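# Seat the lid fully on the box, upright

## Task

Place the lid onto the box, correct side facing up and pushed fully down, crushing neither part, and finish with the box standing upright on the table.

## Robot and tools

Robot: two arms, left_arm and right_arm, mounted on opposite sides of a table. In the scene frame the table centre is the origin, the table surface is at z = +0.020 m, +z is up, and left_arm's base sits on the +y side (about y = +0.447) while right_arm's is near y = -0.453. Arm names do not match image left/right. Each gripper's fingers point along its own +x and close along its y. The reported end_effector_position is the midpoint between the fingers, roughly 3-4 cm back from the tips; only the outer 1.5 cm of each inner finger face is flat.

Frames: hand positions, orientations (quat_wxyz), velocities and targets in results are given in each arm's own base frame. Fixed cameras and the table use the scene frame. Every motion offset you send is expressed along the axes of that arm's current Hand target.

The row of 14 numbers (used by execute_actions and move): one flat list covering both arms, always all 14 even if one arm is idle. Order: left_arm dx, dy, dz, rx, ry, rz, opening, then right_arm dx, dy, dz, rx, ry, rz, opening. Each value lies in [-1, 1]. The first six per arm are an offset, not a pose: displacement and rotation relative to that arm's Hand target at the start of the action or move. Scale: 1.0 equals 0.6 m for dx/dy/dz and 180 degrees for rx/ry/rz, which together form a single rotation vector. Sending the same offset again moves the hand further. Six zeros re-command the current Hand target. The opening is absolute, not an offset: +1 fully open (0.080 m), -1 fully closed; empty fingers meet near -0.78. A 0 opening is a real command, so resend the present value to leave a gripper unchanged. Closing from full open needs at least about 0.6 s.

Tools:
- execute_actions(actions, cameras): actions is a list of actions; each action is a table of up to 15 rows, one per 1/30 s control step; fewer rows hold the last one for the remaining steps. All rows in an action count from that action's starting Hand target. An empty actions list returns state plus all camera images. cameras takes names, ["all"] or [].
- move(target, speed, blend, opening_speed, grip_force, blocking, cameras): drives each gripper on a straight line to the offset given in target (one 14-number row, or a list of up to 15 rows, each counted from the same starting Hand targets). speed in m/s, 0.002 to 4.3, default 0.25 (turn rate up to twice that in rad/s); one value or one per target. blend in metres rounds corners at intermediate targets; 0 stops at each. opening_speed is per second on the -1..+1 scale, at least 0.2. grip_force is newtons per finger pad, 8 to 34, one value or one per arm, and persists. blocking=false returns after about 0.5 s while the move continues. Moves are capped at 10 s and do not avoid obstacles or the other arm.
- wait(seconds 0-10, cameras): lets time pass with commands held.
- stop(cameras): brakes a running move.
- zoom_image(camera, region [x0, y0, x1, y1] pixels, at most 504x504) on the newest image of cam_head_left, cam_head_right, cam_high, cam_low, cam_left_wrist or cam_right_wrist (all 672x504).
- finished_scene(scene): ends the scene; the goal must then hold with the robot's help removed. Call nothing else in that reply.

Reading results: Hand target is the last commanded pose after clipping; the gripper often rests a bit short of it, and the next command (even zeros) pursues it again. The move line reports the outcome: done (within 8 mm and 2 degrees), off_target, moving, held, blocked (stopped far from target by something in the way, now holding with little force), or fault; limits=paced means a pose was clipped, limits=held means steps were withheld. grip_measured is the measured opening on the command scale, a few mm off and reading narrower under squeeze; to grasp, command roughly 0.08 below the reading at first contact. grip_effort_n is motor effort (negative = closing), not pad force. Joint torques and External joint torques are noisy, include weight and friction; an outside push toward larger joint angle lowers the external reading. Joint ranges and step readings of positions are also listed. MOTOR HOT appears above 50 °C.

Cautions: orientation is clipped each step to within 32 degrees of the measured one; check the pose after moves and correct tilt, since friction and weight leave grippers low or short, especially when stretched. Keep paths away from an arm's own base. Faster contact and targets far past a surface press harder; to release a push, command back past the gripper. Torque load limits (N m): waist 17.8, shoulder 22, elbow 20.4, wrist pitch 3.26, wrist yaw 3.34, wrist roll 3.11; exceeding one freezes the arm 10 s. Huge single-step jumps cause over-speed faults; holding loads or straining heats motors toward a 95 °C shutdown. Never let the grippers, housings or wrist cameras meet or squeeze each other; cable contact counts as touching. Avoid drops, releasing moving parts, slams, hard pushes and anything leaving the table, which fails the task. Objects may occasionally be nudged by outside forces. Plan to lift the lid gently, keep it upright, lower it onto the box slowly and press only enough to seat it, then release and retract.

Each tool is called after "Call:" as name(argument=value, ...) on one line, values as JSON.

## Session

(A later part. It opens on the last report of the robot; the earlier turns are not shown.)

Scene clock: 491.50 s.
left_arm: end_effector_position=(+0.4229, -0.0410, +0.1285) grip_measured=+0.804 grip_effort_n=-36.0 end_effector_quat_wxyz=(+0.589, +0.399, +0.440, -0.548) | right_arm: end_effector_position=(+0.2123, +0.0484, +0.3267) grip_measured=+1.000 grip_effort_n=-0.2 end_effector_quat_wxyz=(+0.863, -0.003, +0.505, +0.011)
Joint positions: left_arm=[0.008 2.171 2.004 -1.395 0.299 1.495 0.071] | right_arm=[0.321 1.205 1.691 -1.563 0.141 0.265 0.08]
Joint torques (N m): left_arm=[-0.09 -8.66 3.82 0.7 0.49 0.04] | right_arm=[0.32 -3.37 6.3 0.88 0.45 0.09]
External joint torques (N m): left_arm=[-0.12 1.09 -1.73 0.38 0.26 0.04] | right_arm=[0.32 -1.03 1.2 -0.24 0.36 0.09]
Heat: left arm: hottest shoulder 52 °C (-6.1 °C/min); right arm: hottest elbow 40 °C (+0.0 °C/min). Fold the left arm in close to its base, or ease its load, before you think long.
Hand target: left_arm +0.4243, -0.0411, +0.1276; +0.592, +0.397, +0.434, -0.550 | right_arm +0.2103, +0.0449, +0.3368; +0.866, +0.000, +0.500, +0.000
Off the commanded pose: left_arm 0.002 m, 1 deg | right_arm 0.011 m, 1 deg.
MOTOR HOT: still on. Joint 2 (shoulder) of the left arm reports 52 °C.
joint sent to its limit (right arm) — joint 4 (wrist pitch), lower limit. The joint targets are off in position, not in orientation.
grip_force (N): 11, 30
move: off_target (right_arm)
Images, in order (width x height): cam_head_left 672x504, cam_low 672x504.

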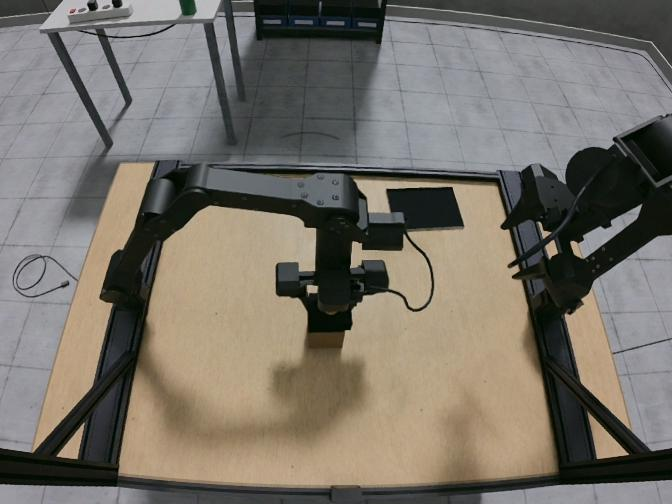

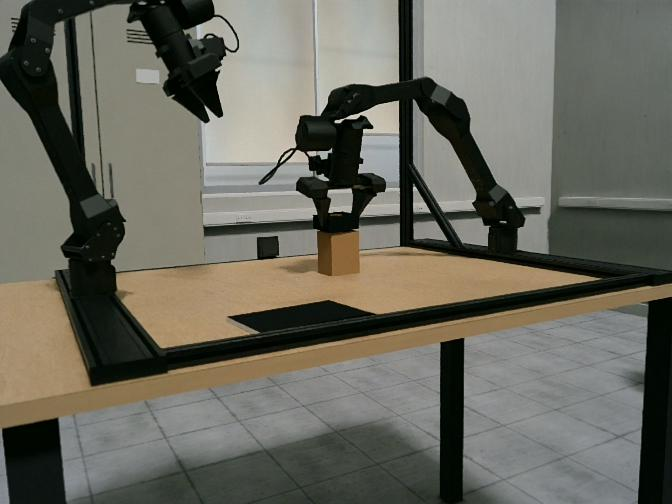

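Call:
move(target=[[-0.0003,-0.0083,-0.0013,0,0,0,0.6, 0,0,0,0,0,0,1],[0.0093,-0.0083,-0.0045,0,0,0,0.6, 0,0,0,0,0,0,1]], speed=[0.05,0.04], cameras=["cam_low","cam_head_left"])

Call:
zoom_image(camera="cam_low", region=[300, 200, 380, 290])

Call:
zoom_image(camera="cam_head_left", region=[290, 280, 370, 360])

Scene clock: 516.50 s.
left_arm: end_effector_position=(+0.4199, -0.0414, +0.1194) grip_measured=+0.804 grip_effort_n=-36.0 end_effector_quat_wxyz=(+0.590, +0.395, +0.440, -0.550) | right_arm: end_effector_position=(+0.2123, +0.0484, +0.3267) grip_measured=+1.000 grip_effort_n=-0.2 end_effector_quat_wxyz=(+0.863, -0.003, +0.505, +0.011)
Joint positions: left_arm=[0.009 2.158 1.947 -1.355 0.307 1.495 0.071] | right_arm=[0.321 1.205 1.691 -1.563 0.141 0.265 0.08]
Joint torques (N m): left_arm=[-0.01 -9.95 3.23 0.63 0.24 0.09] | right_arm=[0.36 -3.26 6.24 0.86 0.42 0.09]
External joint torques (N m): left_arm=[-0.03 -0.13 -2.41 0.3 0.01 0.09] | right_arm=[0.37 -0.95 1.2 -0.23 0.33 0.09]
Heat: left arm: hottest shoulder 48 °C (-10.1 °C/min); right arm: hottest elbow 40 °C (+0.0 °C/min). Fold the left arm in close to its base, or ease its load, before you think long.
Hand target: left_arm +0.4193, -0.0406, +0.1215; +0.592, +0.397, +0.434, -0.550 | right_arm +0.2103, +0.0449, +0.3368; +0.866, +0.000, +0.500, +0.000
Off the commanded pose: left_arm 0.002 m, 1 deg | right_arm 0.011 m, 1 deg.
MOTOR HOT: still on. Joint 2 (shoulder) of the left arm reports 48 °C.
joint sent to its limit (right arm) — joint 4 (wrist pitch), lower limit. The joint targets are off in position, not in orientation.
grip_force (N): 11, 30
move: off_target (right_arm)
Images, in order (width x height): cam_head_left 672x504, cam_low 672x504.

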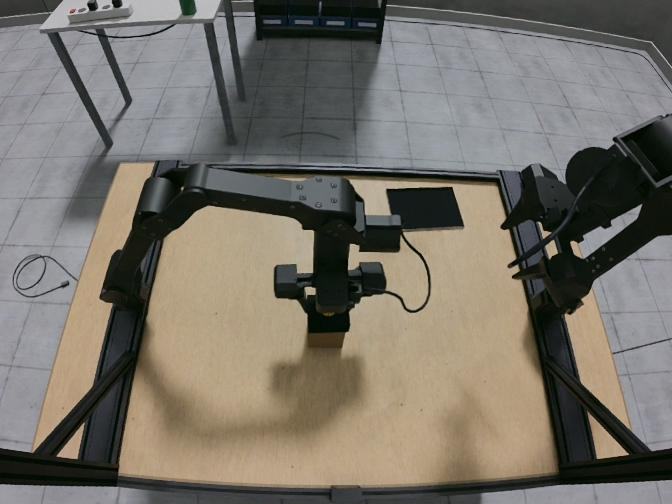

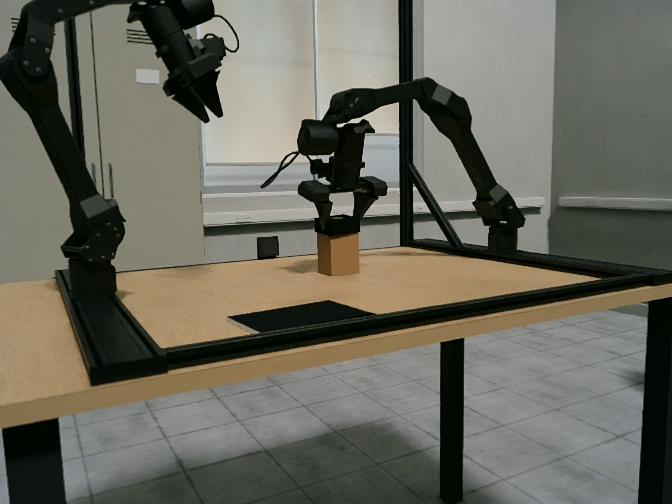

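Scaled by 5.600 from the camera's 672x504 image, which has a finer 960x720 frame.

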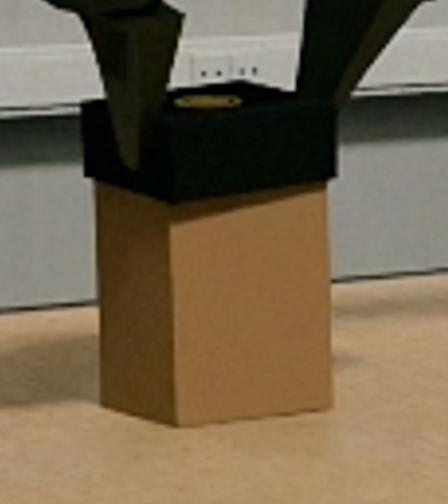

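Scaled by 6.300 from the camera's 672x504 image, which has a finer 960x720 frame.

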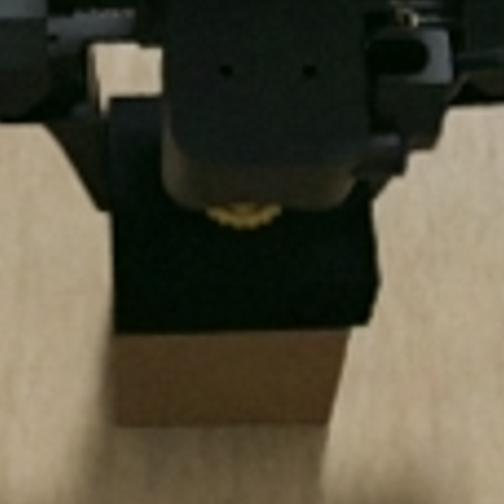

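Call:
move(target=[0.0153,-0.011,0.004,0,0.0333,0.0333,0.6, 0,0,0,0,0,0,1], speed=0.04, cameras=["cam_low","cam_head_left"])

Call:
zoom_image(camera="cam_low", region=[300, 200, 380, 290])

Call:
zoom_image(camera="cam_head_left", region=[290, 280, 370, 360])

Scene clock: 543.77 s.
left_arm: end_effector_position=(+0.4128, -0.0472, +0.1077) grip_measured=+0.804 grip_effort_n=-36.5 end_effector_quat_wxyz=(+0.591, +0.442, +0.450, -0.502) | right_arm: end_effector_position=(+0.2123, +0.0484, +0.3267) grip_measured=+1.000 grip_effort_n=-0.2 end_effector_quat_wxyz=(+0.863, -0.003, +0.505, +0.011)
Joint positions: left_arm=[-0.044 2.046 1.742 -1.165 0.193 1.42 0.071] | right_arm=[0.321 1.205 1.691 -1.563 0.141 0.265 0.08]
Joint torques (N m): left_arm=[-0.26 -10.31 3.75 0.88 -0.03 -0.1] | right_arm=[0.39 -3.34 6.2 0.86 0.45 0.1]
External joint torques (N m): left_arm=[-0.34 -1.09 -2.03 0.4 -0.19 -0.1] | right_arm=[0.41 -0.95 1.11 -0.24 0.35 0.1]
Heat: left arm: hottest shoulder 53 °C (+0.0 °C/min); right arm: hottest elbow 40 °C (+0.0 °C/min). Fold the left arm in close to its base, or ease its load, before you think long.
Hand target: left_arm +0.4130, -0.0463, +0.1135; +0.597, +0.448, +0.443, -0.497 | right_arm +0.2103, +0.0449, +0.3368; +0.866, +0.000, +0.500, +0.000
Off the commanded pose: left_arm 0.006 m, 1 deg | right_arm 0.011 m, 1 deg.
MOTOR HOT: still on. Joint 2 (shoulder) of the left arm reports 53 °C.
joint sent to its limit (right arm) — joint 4 (wrist pitch), lower limit. The joint targets are off in position, not in orientation.
grip_force (N): 11, 30
move: off_target (right_arm)
Images, in order (width x height): cam_head_left 672x504, cam_low 672x504.

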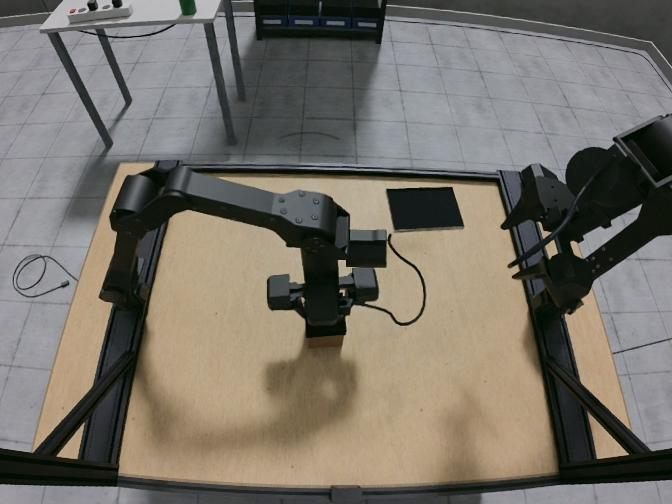

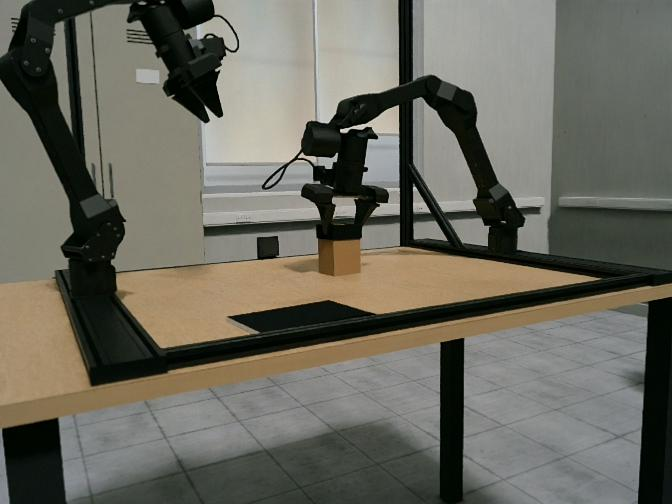

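Scaled by 5.600 from the camera's 672x504 image, which has a finer 960x720 frame.

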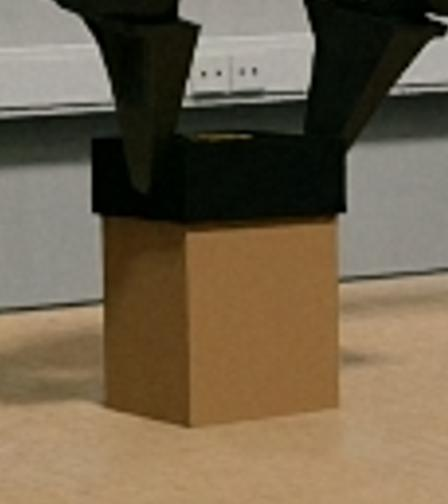

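Scaled by 6.300 from the camera's 672x504 image, which has a finer 960x720 frame.

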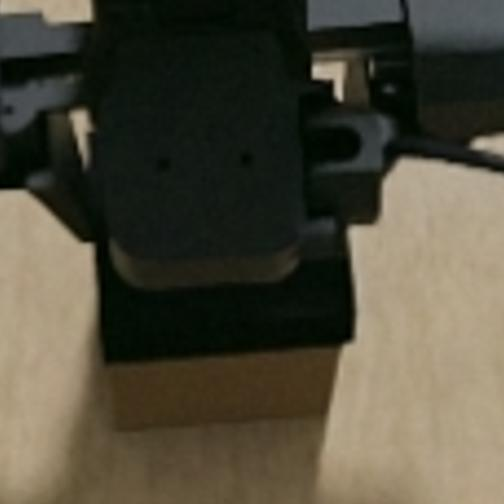

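Call:
move(target=[0.0146,-0.0014,-0.0031,0,0,0,0.6, 0,0,0,0,0,0,1], speed=0.04, cameras=["cam_low"])

Call:
zoom_image(camera="cam_low", region=[300, 200, 380, 290])

Scene clock: 558.03 s.
left_arm: end_effector_position=(+0.4128, -0.0472, +0.1003) grip_measured=+0.804 grip_effort_n=-36.5 end_effector_quat_wxyz=(+0.592, +0.444, +0.448, -0.501) | right_arm: end_effector_position=(+0.2123, +0.0484, +0.3267) grip_measured=+1.000 grip_effort_n=-0.2 end_effector_quat_wxyz=(+0.863, -0.003, +0.505, +0.011)
Joint positions: left_arm=[-0.044 2.045 1.71 -1.129 0.193 1.42 0.071] | right_arm=[0.321 1.205 1.691 -1.563 0.141 0.265 0.08]
Joint torques (N m): left_arm=[-0.25 -9.95 3.7 0.88 -0.03 -0.1] | right_arm=[0.31 -3.43 6.2 0.87 0.45 0.1]
External joint torques (N m): left_arm=[-0.24 -0.72 -2.1 0.38 -0.19 -0.1] | right_arm=[0.31 -1.05 1.11 -0.23 0.35 0.1]
Heat: left arm: hottest shoulder 55 °C (+5.1 °C/min); right arm: hottest elbow 40 °C (+0.0 °C/min). Fold the left arm in close to its base, or ease its load, before you think long.
Hand target: left_arm +0.4130, -0.0463, +0.1046; +0.597, +0.448, +0.443, -0.497 | right_arm +0.2103, +0.0449, +0.3368; +0.866, +0.000, +0.500, +0.000
Off the commanded pose: left_arm 0.004 m, 1 deg | right_arm 0.011 m, 1 deg.
MOTOR HOT: still on. Joint 2 (shoulder) of the left arm reports 55 °C.
joint sent to its limit (right arm) — joint 4 (wrist pitch), lower limit. The joint targets are off in position, not in orientation.
grip_force (N): 11, 30
move: off_target (right_arm)
Images, in order (width x height): cam_low 672x504.

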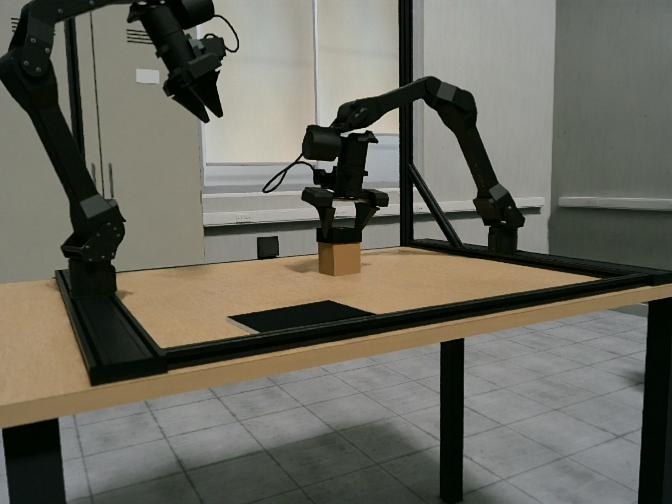

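Scaled by 5.600 from the camera's 672x504 image, which has a finer 960x720 frame.

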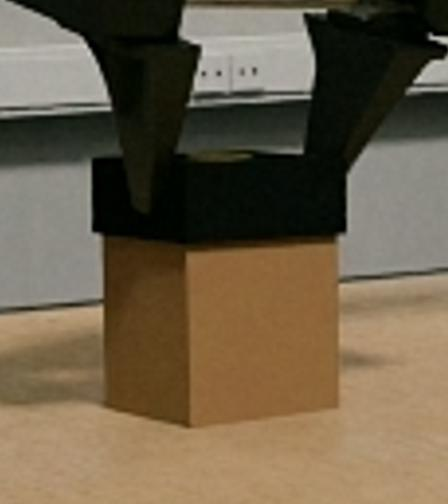

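Call:
move(target=[0.0105,-0.001,-0.0022,0,0,0,0.6, 0,0,0,0,0,0,1], speed=0.04, cameras=["cam_low"])

Call:
zoom_image(camera="cam_low", region=[300, 200, 380, 290])

Scene clock: 570.33 s.
left_arm: end_effector_position=(+0.4126, -0.0472, +0.0959) grip_measured=+0.804 grip_effort_n=-36.5 end_effector_quat_wxyz=(+0.594, +0.444, +0.448, -0.500) | right_arm: end_effector_position=(+0.2123, +0.0484, +0.3267) grip_measured=+1.000 grip_effort_n=-0.2 end_effector_quat_wxyz=(+0.863, -0.003, +0.505, +0.011)
Joint positions: left_arm=[-0.044 2.043 1.69 -1.108 0.193 1.418 0.071] | right_arm=[0.321 1.205 1.691 -1.563 0.141 0.265 0.08]
Joint torques (N m): left_arm=[-0.24 -9.44 3.47 1.1 -0.03 -0.09] | right_arm=[0.42 -3.44 6.19 0.88 0.44 0.09]
External joint torques (N m): left_arm=[-0.32 -0.22 -2.29 0.62 -0.19 -0.08] | right_arm=[0.42 -1.13 1.15 -0.21 0.35 0.09]
Heat: left arm: hottest shoulder 55 °C (+6.1 °C/min); right arm: hottest elbow 40 °C (+0.0 °C/min). Fold the left arm in close to its base, or ease its load, before you think long.
Hand target: left_arm +0.4130, -0.0463, +0.0981; +0.597, +0.448, +0.443, -0.497 | right_arm +0.2103, +0.0449, +0.3368; +0.866, +0.000, +0.500, +0.000
Off the commanded pose: left_arm 0.002 m, 1 deg | right_arm 0.011 m, 1 deg.
MOTOR HOT: still on. Joint 2 (shoulder) of the left arm reports 55 °C.
joint sent to its limit (right arm) — joint 4 (wrist pitch), lower limit. The joint targets are off in position, not in orientation.
grip_force (N): 11, 30
move: off_target (right_arm)
Images, in order (width x height): cam_low 672x504.

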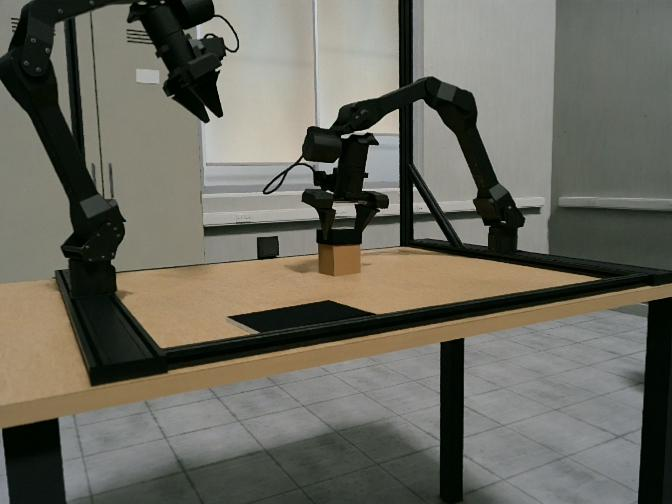

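Scaled by 5.600 from the camera's 672x504 image, which has a finer 960x720 frame.

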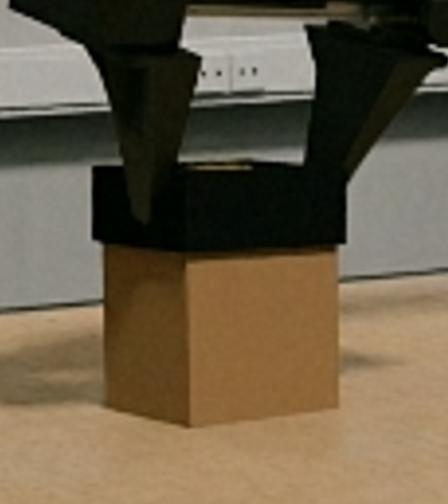

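Call:
move(target=[0.0073,-0.0007,-0.0015,0,0,0,0.6, 0,0,0,0,0,0,1], speed=0.04, cameras=["cam_low"])

Call:
zoom_image(camera="cam_low", region=[300, 200, 380, 290])

Scene clock: 578.67 s.
left_arm: end_effector_position=(+0.4124, -0.0468, +0.0950) grip_measured=+0.804 grip_effort_n=-36.5 end_effector_quat_wxyz=(+0.598, +0.441, +0.445, -0.501) | right_arm: end_effector_position=(+0.2123, +0.0484, +0.3267) grip_measured=+1.000 grip_effort_n=-0.2 end_effector_quat_wxyz=(+0.863, -0.003, +0.505, +0.011)
Joint positions: left_arm=[-0.04 2.039 1.677 -1.096 0.204 1.418 0.071] | right_arm=[0.321 1.205 1.691 -1.563 0.141 0.265 0.08]
Joint torques (N m): left_arm=[-0.26 -8.57 3.24 1.35 -0.02 -0.08] | right_arm=[0.31 -3.38 6.24 0.88 0.43 0.09]
External joint torques (N m): left_arm=[-0.29 0.62 -2.54 0.86 -0.19 -0.08] | right_arm=[0.32 -1.05 1.18 -0.22 0.34 0.09]
Heat: left arm: hottest shoulder 53 °C (+4.0 °C/min); right arm: hottest elbow 41 °C (+1.0 °C/min). Fold the left arm in close to its base, or ease its load, before you think long.
Hand target: left_arm +0.4130, -0.0463, +0.0936; +0.597, +0.448, +0.443, -0.497 | right_arm +0.2103, +0.0449, +0.3368; +0.866, +0.000, +0.500, +0.000
Off the commanded pose: left_arm 0.002 m, 1 deg | right_arm 0.011 m, 1 deg.
MOTOR HOT: still on. Joint 2 (shoulder) of the left arm reports 53 °C.
joint sent to its limit (right arm) — joint 4 (wrist pitch), lower limit. The joint targets are off in position, not in orientation.
grip_force (N): 11, 30
move: off_target (right_arm)
Images, in order (width x height): cam_low 672x504.

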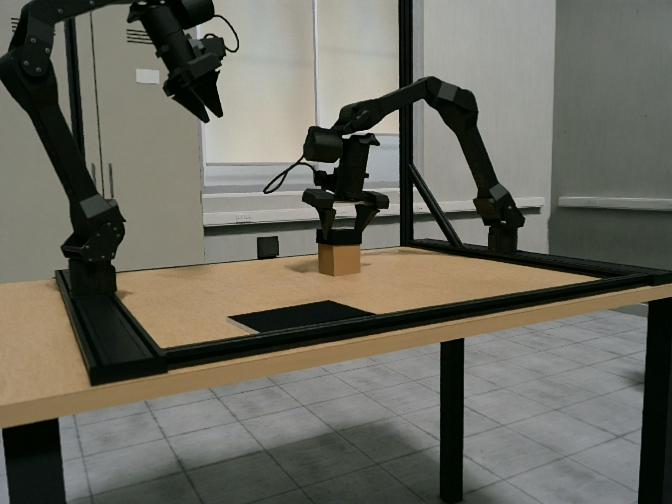

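Scaled by 5.600 from the camera's 672x504 image, which has a finer 960x720 frame.

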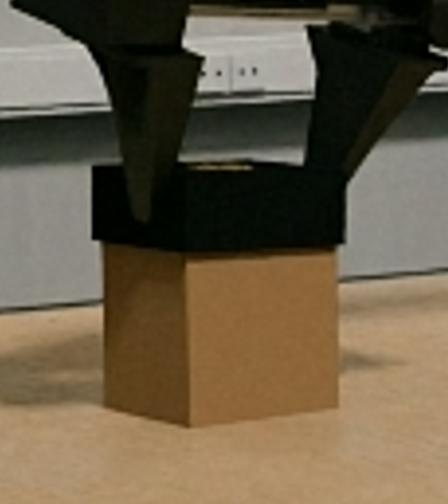

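Call:
move(target=[[-0.0049,0.0005,0.001,0,0,0,0.6, 0,0,0,0,0,0,1],[-0.0049,0.0005,0.001,0,0,0,1, 0,0,0,0,0,0,1],[-0.0877,0.0085,0.0185,0,0,0,1, 0,0,0,0,0,0,1],[-0.0877,0.0085,0.0185,0,0,0,-0.7, 0,0,0,0,0,0,1]], speed=[0.05,0.05,0.15,0.15], opening_speed=1.2, cameras=["cam_low","cam_left_wrist","cam_head_left"])

Call:
zoom_image(camera="cam_low", region=[300, 200, 380, 290])

Scene clock: 604.40 s.
left_arm: end_effector_position=(+0.4085, -0.0472, +0.1373) grip_measured=-0.697 grip_effort_n=-12.8 end_effector_quat_wxyz=(+0.588, +0.440, +0.454, -0.504) | right_arm: end_effector_position=(+0.2123, +0.0484, +0.3267) grip_measured=+1.000 grip_effort_n=-0.7 end_effector_quat_wxyz=(+0.863, -0.003, +0.505, +0.011)
Joint positions: left_arm=[-0.046 2.039 1.849 -1.292 0.19 1.418 0.004] | right_arm=[0.321 1.205 1.691 -1.563 0.141 0.265 0.08]
Joint torques (N m): left_arm=[-0.17 -9.2 7.18 0.26 0.07 -0.07] | right_arm=[0.32 -3.35 6.19 0.89 0.46 0.09]
External joint torques (N m): left_arm=[-0.17 -0.12 1.55 -0.14 -0.09 -0.07] | right_arm=[0.32 -0.97 1.09 -0.22 0.36 0.09]
Heat: left arm: hottest shoulder 51 °C (-2.0 °C/min); right arm: hottest elbow 41 °C (+1.0 °C/min). Fold the left arm in close to its base, or ease its load, before you think long.
Hand target: left_arm +0.4131, -0.0462, +0.1476; +0.597, +0.448, +0.443, -0.497 | right_arm +0.2103, +0.0449, +0.3368; +0.866, +0.000, +0.500, +0.000
Off the commanded pose: left_arm 0.011 m, 2 deg | right_arm 0.011 m, 1 deg.
MOTOR HOT: still on. Joint 2 (shoulder) of the left arm reports 51 °C.
joint sent to its limit (right arm) — joint 4 (wrist pitch), lower limit. The joint targets are off in position, not in orientation.
grip_force (N): 11, 30
move: off_target (left_arm, right_arm); target 4's new opening was sent with left_arm's hand 0.011 m and 2 deg from that target
Images, in order (width x height): cam_head_left 672x504, cam_low 672x504, cam_left_wrist 672x504.

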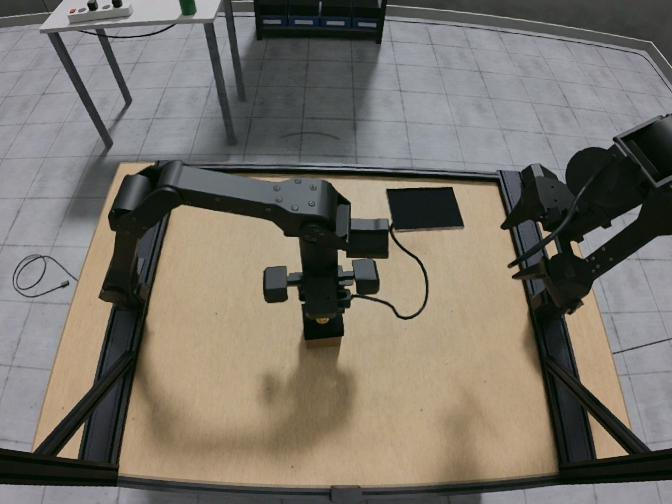

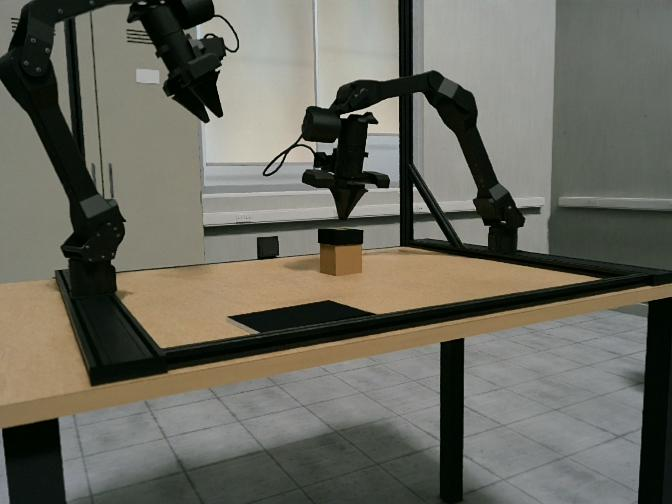

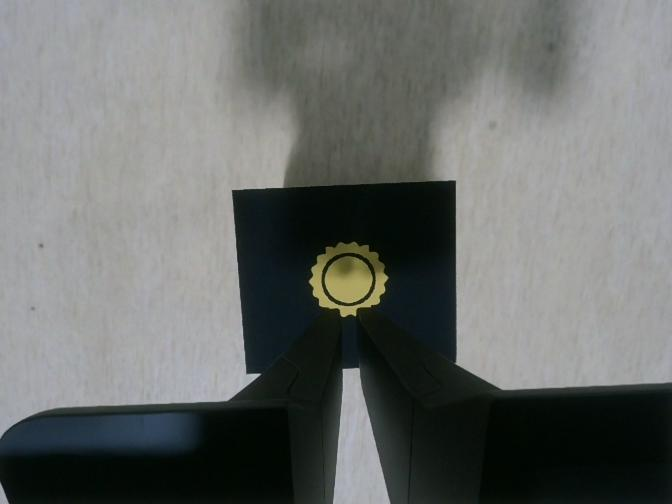

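Scaled by 5.600 from the camera's 672x504 image, which has a finer 960x720 frame.

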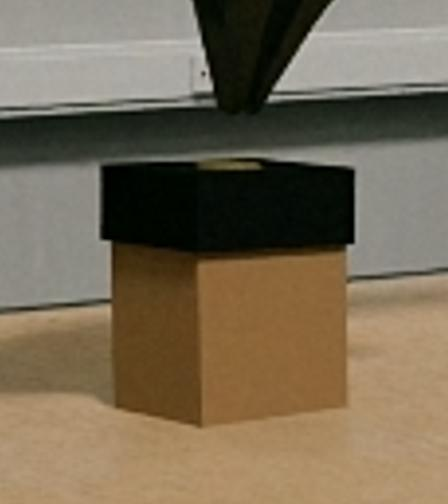

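Call:
move(target=[0.0600,-0.0058,-0.0127,0,0,0,-0.7, 0,0,0,0,0,0,1], speed=0.06, cameras=["cam_low"])

Call:
zoom_image(camera="cam_low", region=[300, 200, 380, 290])

Scene clock: 617.70 s.
left_arm: end_effector_position=(+0.4125, -0.0473, +0.1131) grip_measured=-0.697 grip_effort_n=-12.3 end_effector_quat_wxyz=(+0.595, +0.447, +0.445, -0.498) | right_arm: end_effector_position=(+0.2123, +0.0484, +0.3267) grip_measured=+1.000 grip_effort_n=-0.2 end_effector_quat_wxyz=(+0.863, -0.003, +0.505, +0.011)
Joint positions: left_arm=[-0.046 2.029 1.737 -1.16 0.19 1.418 0.004] | right_arm=[0.321 1.205 1.691 -1.563 0.141 0.265 0.08]
Joint torques (N m): left_arm=[-0.16 -8.21 3.17 1.33 0.07 -0.07] | right_arm=[0.21 -3.38 6.08 0.88 0.45 0.1]
External joint torques (N m): left_arm=[-0.18 0.85 -2.61 0.82 -0.09 -0.06] | right_arm=[0.23 -0.96 0.99 -0.21 0.35 0.09]
Heat: left arm: hottest shoulder 50 °C (-5.0 °C/min); right arm: hottest elbow 41 °C (+1.0 °C/min). Fold the left arm in close to its base, or ease its load, before you think long.
Hand target: left_arm +0.4131, -0.0463, +0.1107; +0.597, +0.448, +0.443, -0.497 | right_arm +0.2103, +0.0449, +0.3368; +0.866, +0.000, +0.500, +0.000
Off the commanded pose: left_arm 0.003 m, 0 deg | right_arm 0.011 m, 1 deg.
MOTOR HOT: still on. Joint 2 (shoulder) of the left arm reports 50 °C.
joint sent to its limit (right arm) — joint 4 (wrist pitch), lower limit. The joint targets are off in position, not in orientation.
grip_force (N): 11, 30
move: off_target (right_arm)
Images, in order (width x height): cam_low 672x504.

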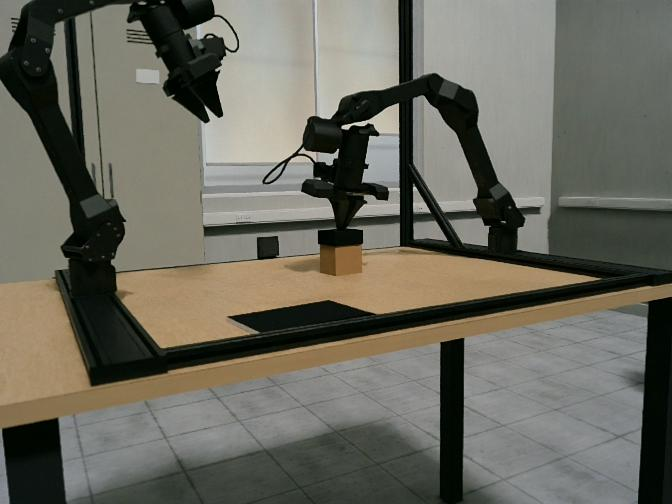

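Scaled by 5.600 from the camera's 672x504 image, which has a finer 960x720 frame.

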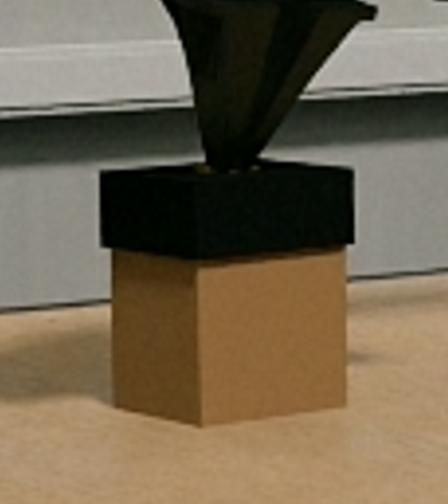

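Call:
move(target=[0.0073,-0.0007,-0.0015,0,0,0,-0.7, 0,0,0,0,0,0,1], speed=0.06, cameras=["cam_low"])

Call:
zoom_image(camera="cam_low", region=[300, 200, 380, 290])

Scene clock: 640.07 s.
left_arm: end_effector_position=(+0.4123, -0.0473, +0.1117) grip_measured=-0.697 grip_effort_n=-12.8 end_effector_quat_wxyz=(+0.596, +0.449, +0.443, -0.497) | right_arm: end_effector_position=(+0.2123, +0.0484, +0.3267) grip_measured=+1.000 grip_effort_n=-0.2 end_effector_quat_wxyz=(+0.863, -0.003, +0.505, +0.011)
Joint positions: left_arm=[-0.046 2.023 1.722 -1.145 0.19 1.418 0.004] | right_arm=[0.321 1.205 1.691 -1.563 0.141 0.265 0.08]
Joint torques (N m): left_arm=[-0.18 -7.29 2.93 1.57 0.07 -0.07] | right_arm=[0.28 -3.42 6.14 0.86 0.47 0.08]
External joint torques (N m): left_arm=[-0.21 1.78 -2.86 1.05 -0.09 -0.07] | right_arm=[0.28 -1.04 1.04 -0.25 0.37 0.08]
Heat: left arm: hottest shoulder 50 °C (-3.0 °C/min); right arm: hottest elbow 41 °C (+0.0 °C/min). Fold the left arm in close to its base, or ease its load, before you think long.
Hand target: left_arm +0.4131, -0.0463, +0.1062; +0.597, +0.448, +0.443, -0.497 | right_arm +0.2103, +0.0449, +0.3368; +0.866, +0.000, +0.500, +0.000
Off the commanded pose: left_arm 0.006 m, 0 deg | right_arm 0.011 m, 1 deg.
MOTOR HOT: still on. Joint 2 (shoulder) of the left arm reports 50 °C.
joint sent to its limit (right arm) — joint 4 (wrist pitch), lower limit. The joint targets are off in position, not in orientation.
grip_force (N): 11, 30
move: off_target (right_arm)
Images, in order (width x height): cam_low 672x504.

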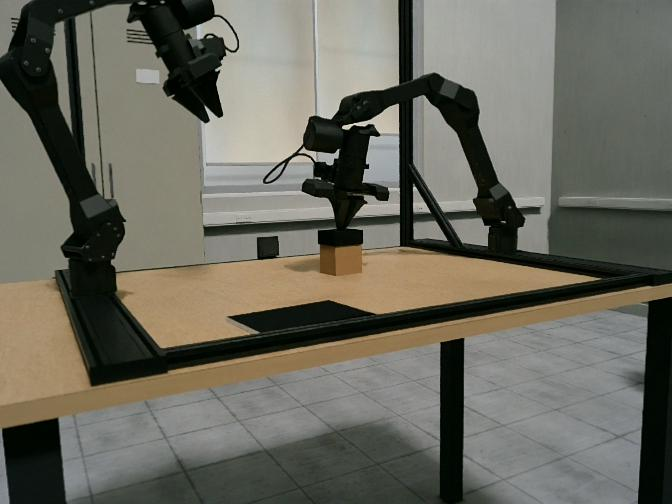

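Scaled by 5.600 from the camera's 672x504 image, which has a finer 960x720 frame.

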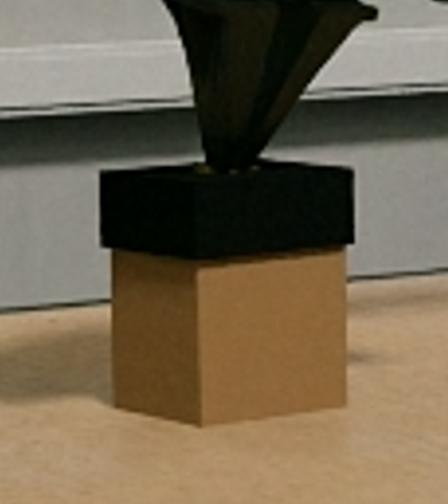

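Call:
move(target=[-0.1,0.0095,0.021,0,0,0,-0.7, 0,0,0,0,0,0,1], speed=0.2, cameras=["cam_low","cam_head_left","cam_head_right","cam_high","cam_left_wrist"])

Call:
zoom_image(camera="cam_high", region=[310, 230, 390, 320])

Call:
zoom_image(camera="cam_low", region=[300, 200, 380, 290])

Scene clock: 653.40 s.
left_arm: end_effector_position=(+0.4085, -0.0471, +0.1612) grip_measured=-0.697 grip_effort_n=-11.4 end_effector_quat_wxyz=(+0.590, +0.443, +0.451, -0.502) | right_arm: end_effector_position=(+0.2123, +0.0484, +0.3267) grip_measured=+1.000 grip_effort_n=-0.2 end_effector_quat_wxyz=(+0.863, -0.003, +0.505, +0.011)
Joint positions: left_arm=[-0.046 2.04 1.946 -1.378 0.19 1.418 0.004] | right_arm=[0.321 1.205 1.691 -1.563 0.141 0.265 0.08]
Joint torques (N m): left_arm=[-0.16 -7.87 7.12 0.27 0.07 -0.07] | right_arm=[0.32 -3.51 6.26 0.91 0.45 0.07]
External joint torques (N m): left_arm=[-0.17 1.21 1.45 -0.18 -0.09 -0.07] | right_arm=[0.34 -1.13 1.15 -0.2 0.35 0.07]
Heat: left arm: hottest shoulder 49 °C (-2.0 °C/min); right arm: hottest elbow 41 °C (+0.0 °C/min). Fold the left arm in close to its base, or ease its load, before you think long.
Hand target: left_arm +0.4130, -0.0462, +0.1677; +0.597, +0.448, +0.443, -0.497 | right_arm +0.2103, +0.0449, +0.3368; +0.866, +0.000, +0.500, +0.000
Off the commanded pose: left_arm 0.008 m, 1 deg | right_arm 0.011 m, 1 deg.
MOTOR HOT: still on. Joint 2 (shoulder) of the left arm reports 49 °C.
joint sent to its limit (right arm) — joint 4 (wrist pitch), lower limit. The joint targets are off in position, not in orientation.
grip_force (N): 11, 30
move: off_target (right_arm)
Images, in order (width x height): cam_head_left 672x504, cam_head_right 672x504, cam_high 672x504, cam_low 672x504, cam_left_wrist 672x504.

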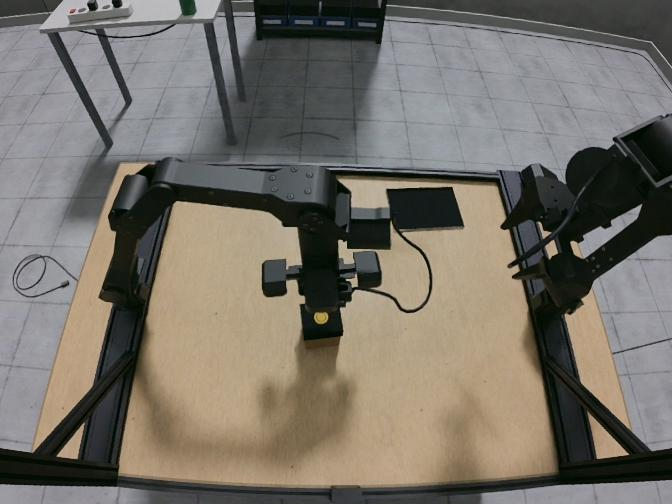

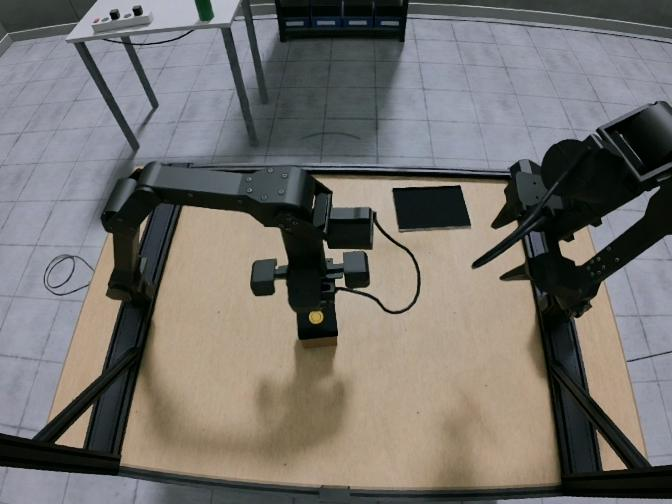

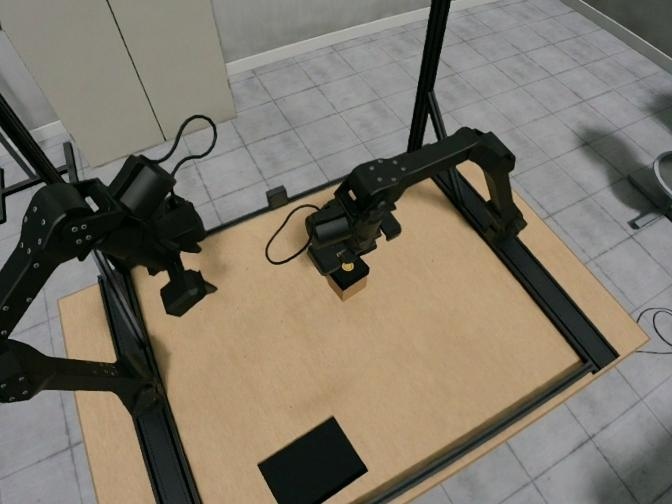

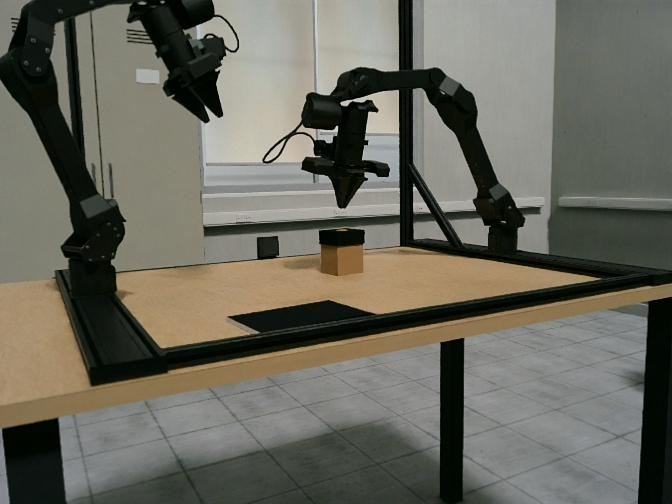

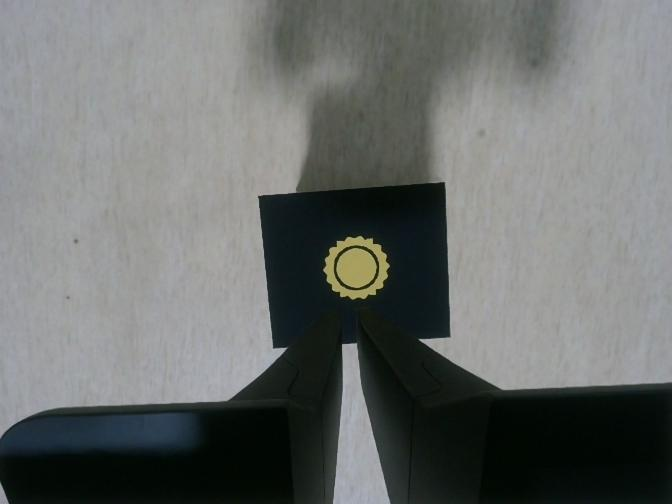

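Scaled by 5.600 from the camera's 672x504 image, which has a finer 960x720 frame.

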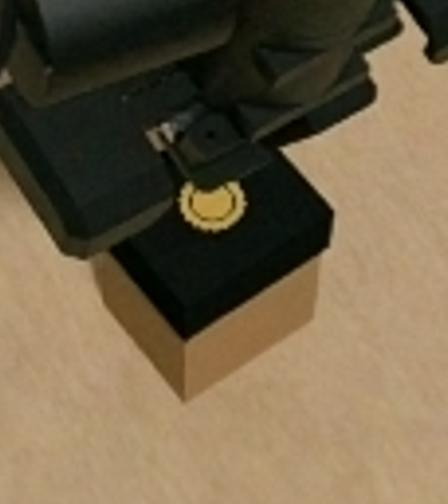

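Scaled by 5.600 from the camera's 672x504 image, which has a finer 960x720 frame.

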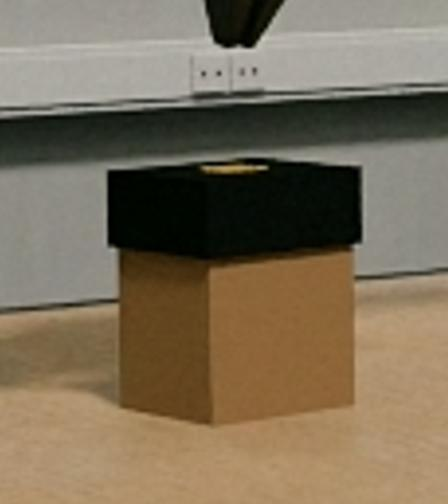

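Call:
finished_scene(scene=2)

The scene is finished: the task was done.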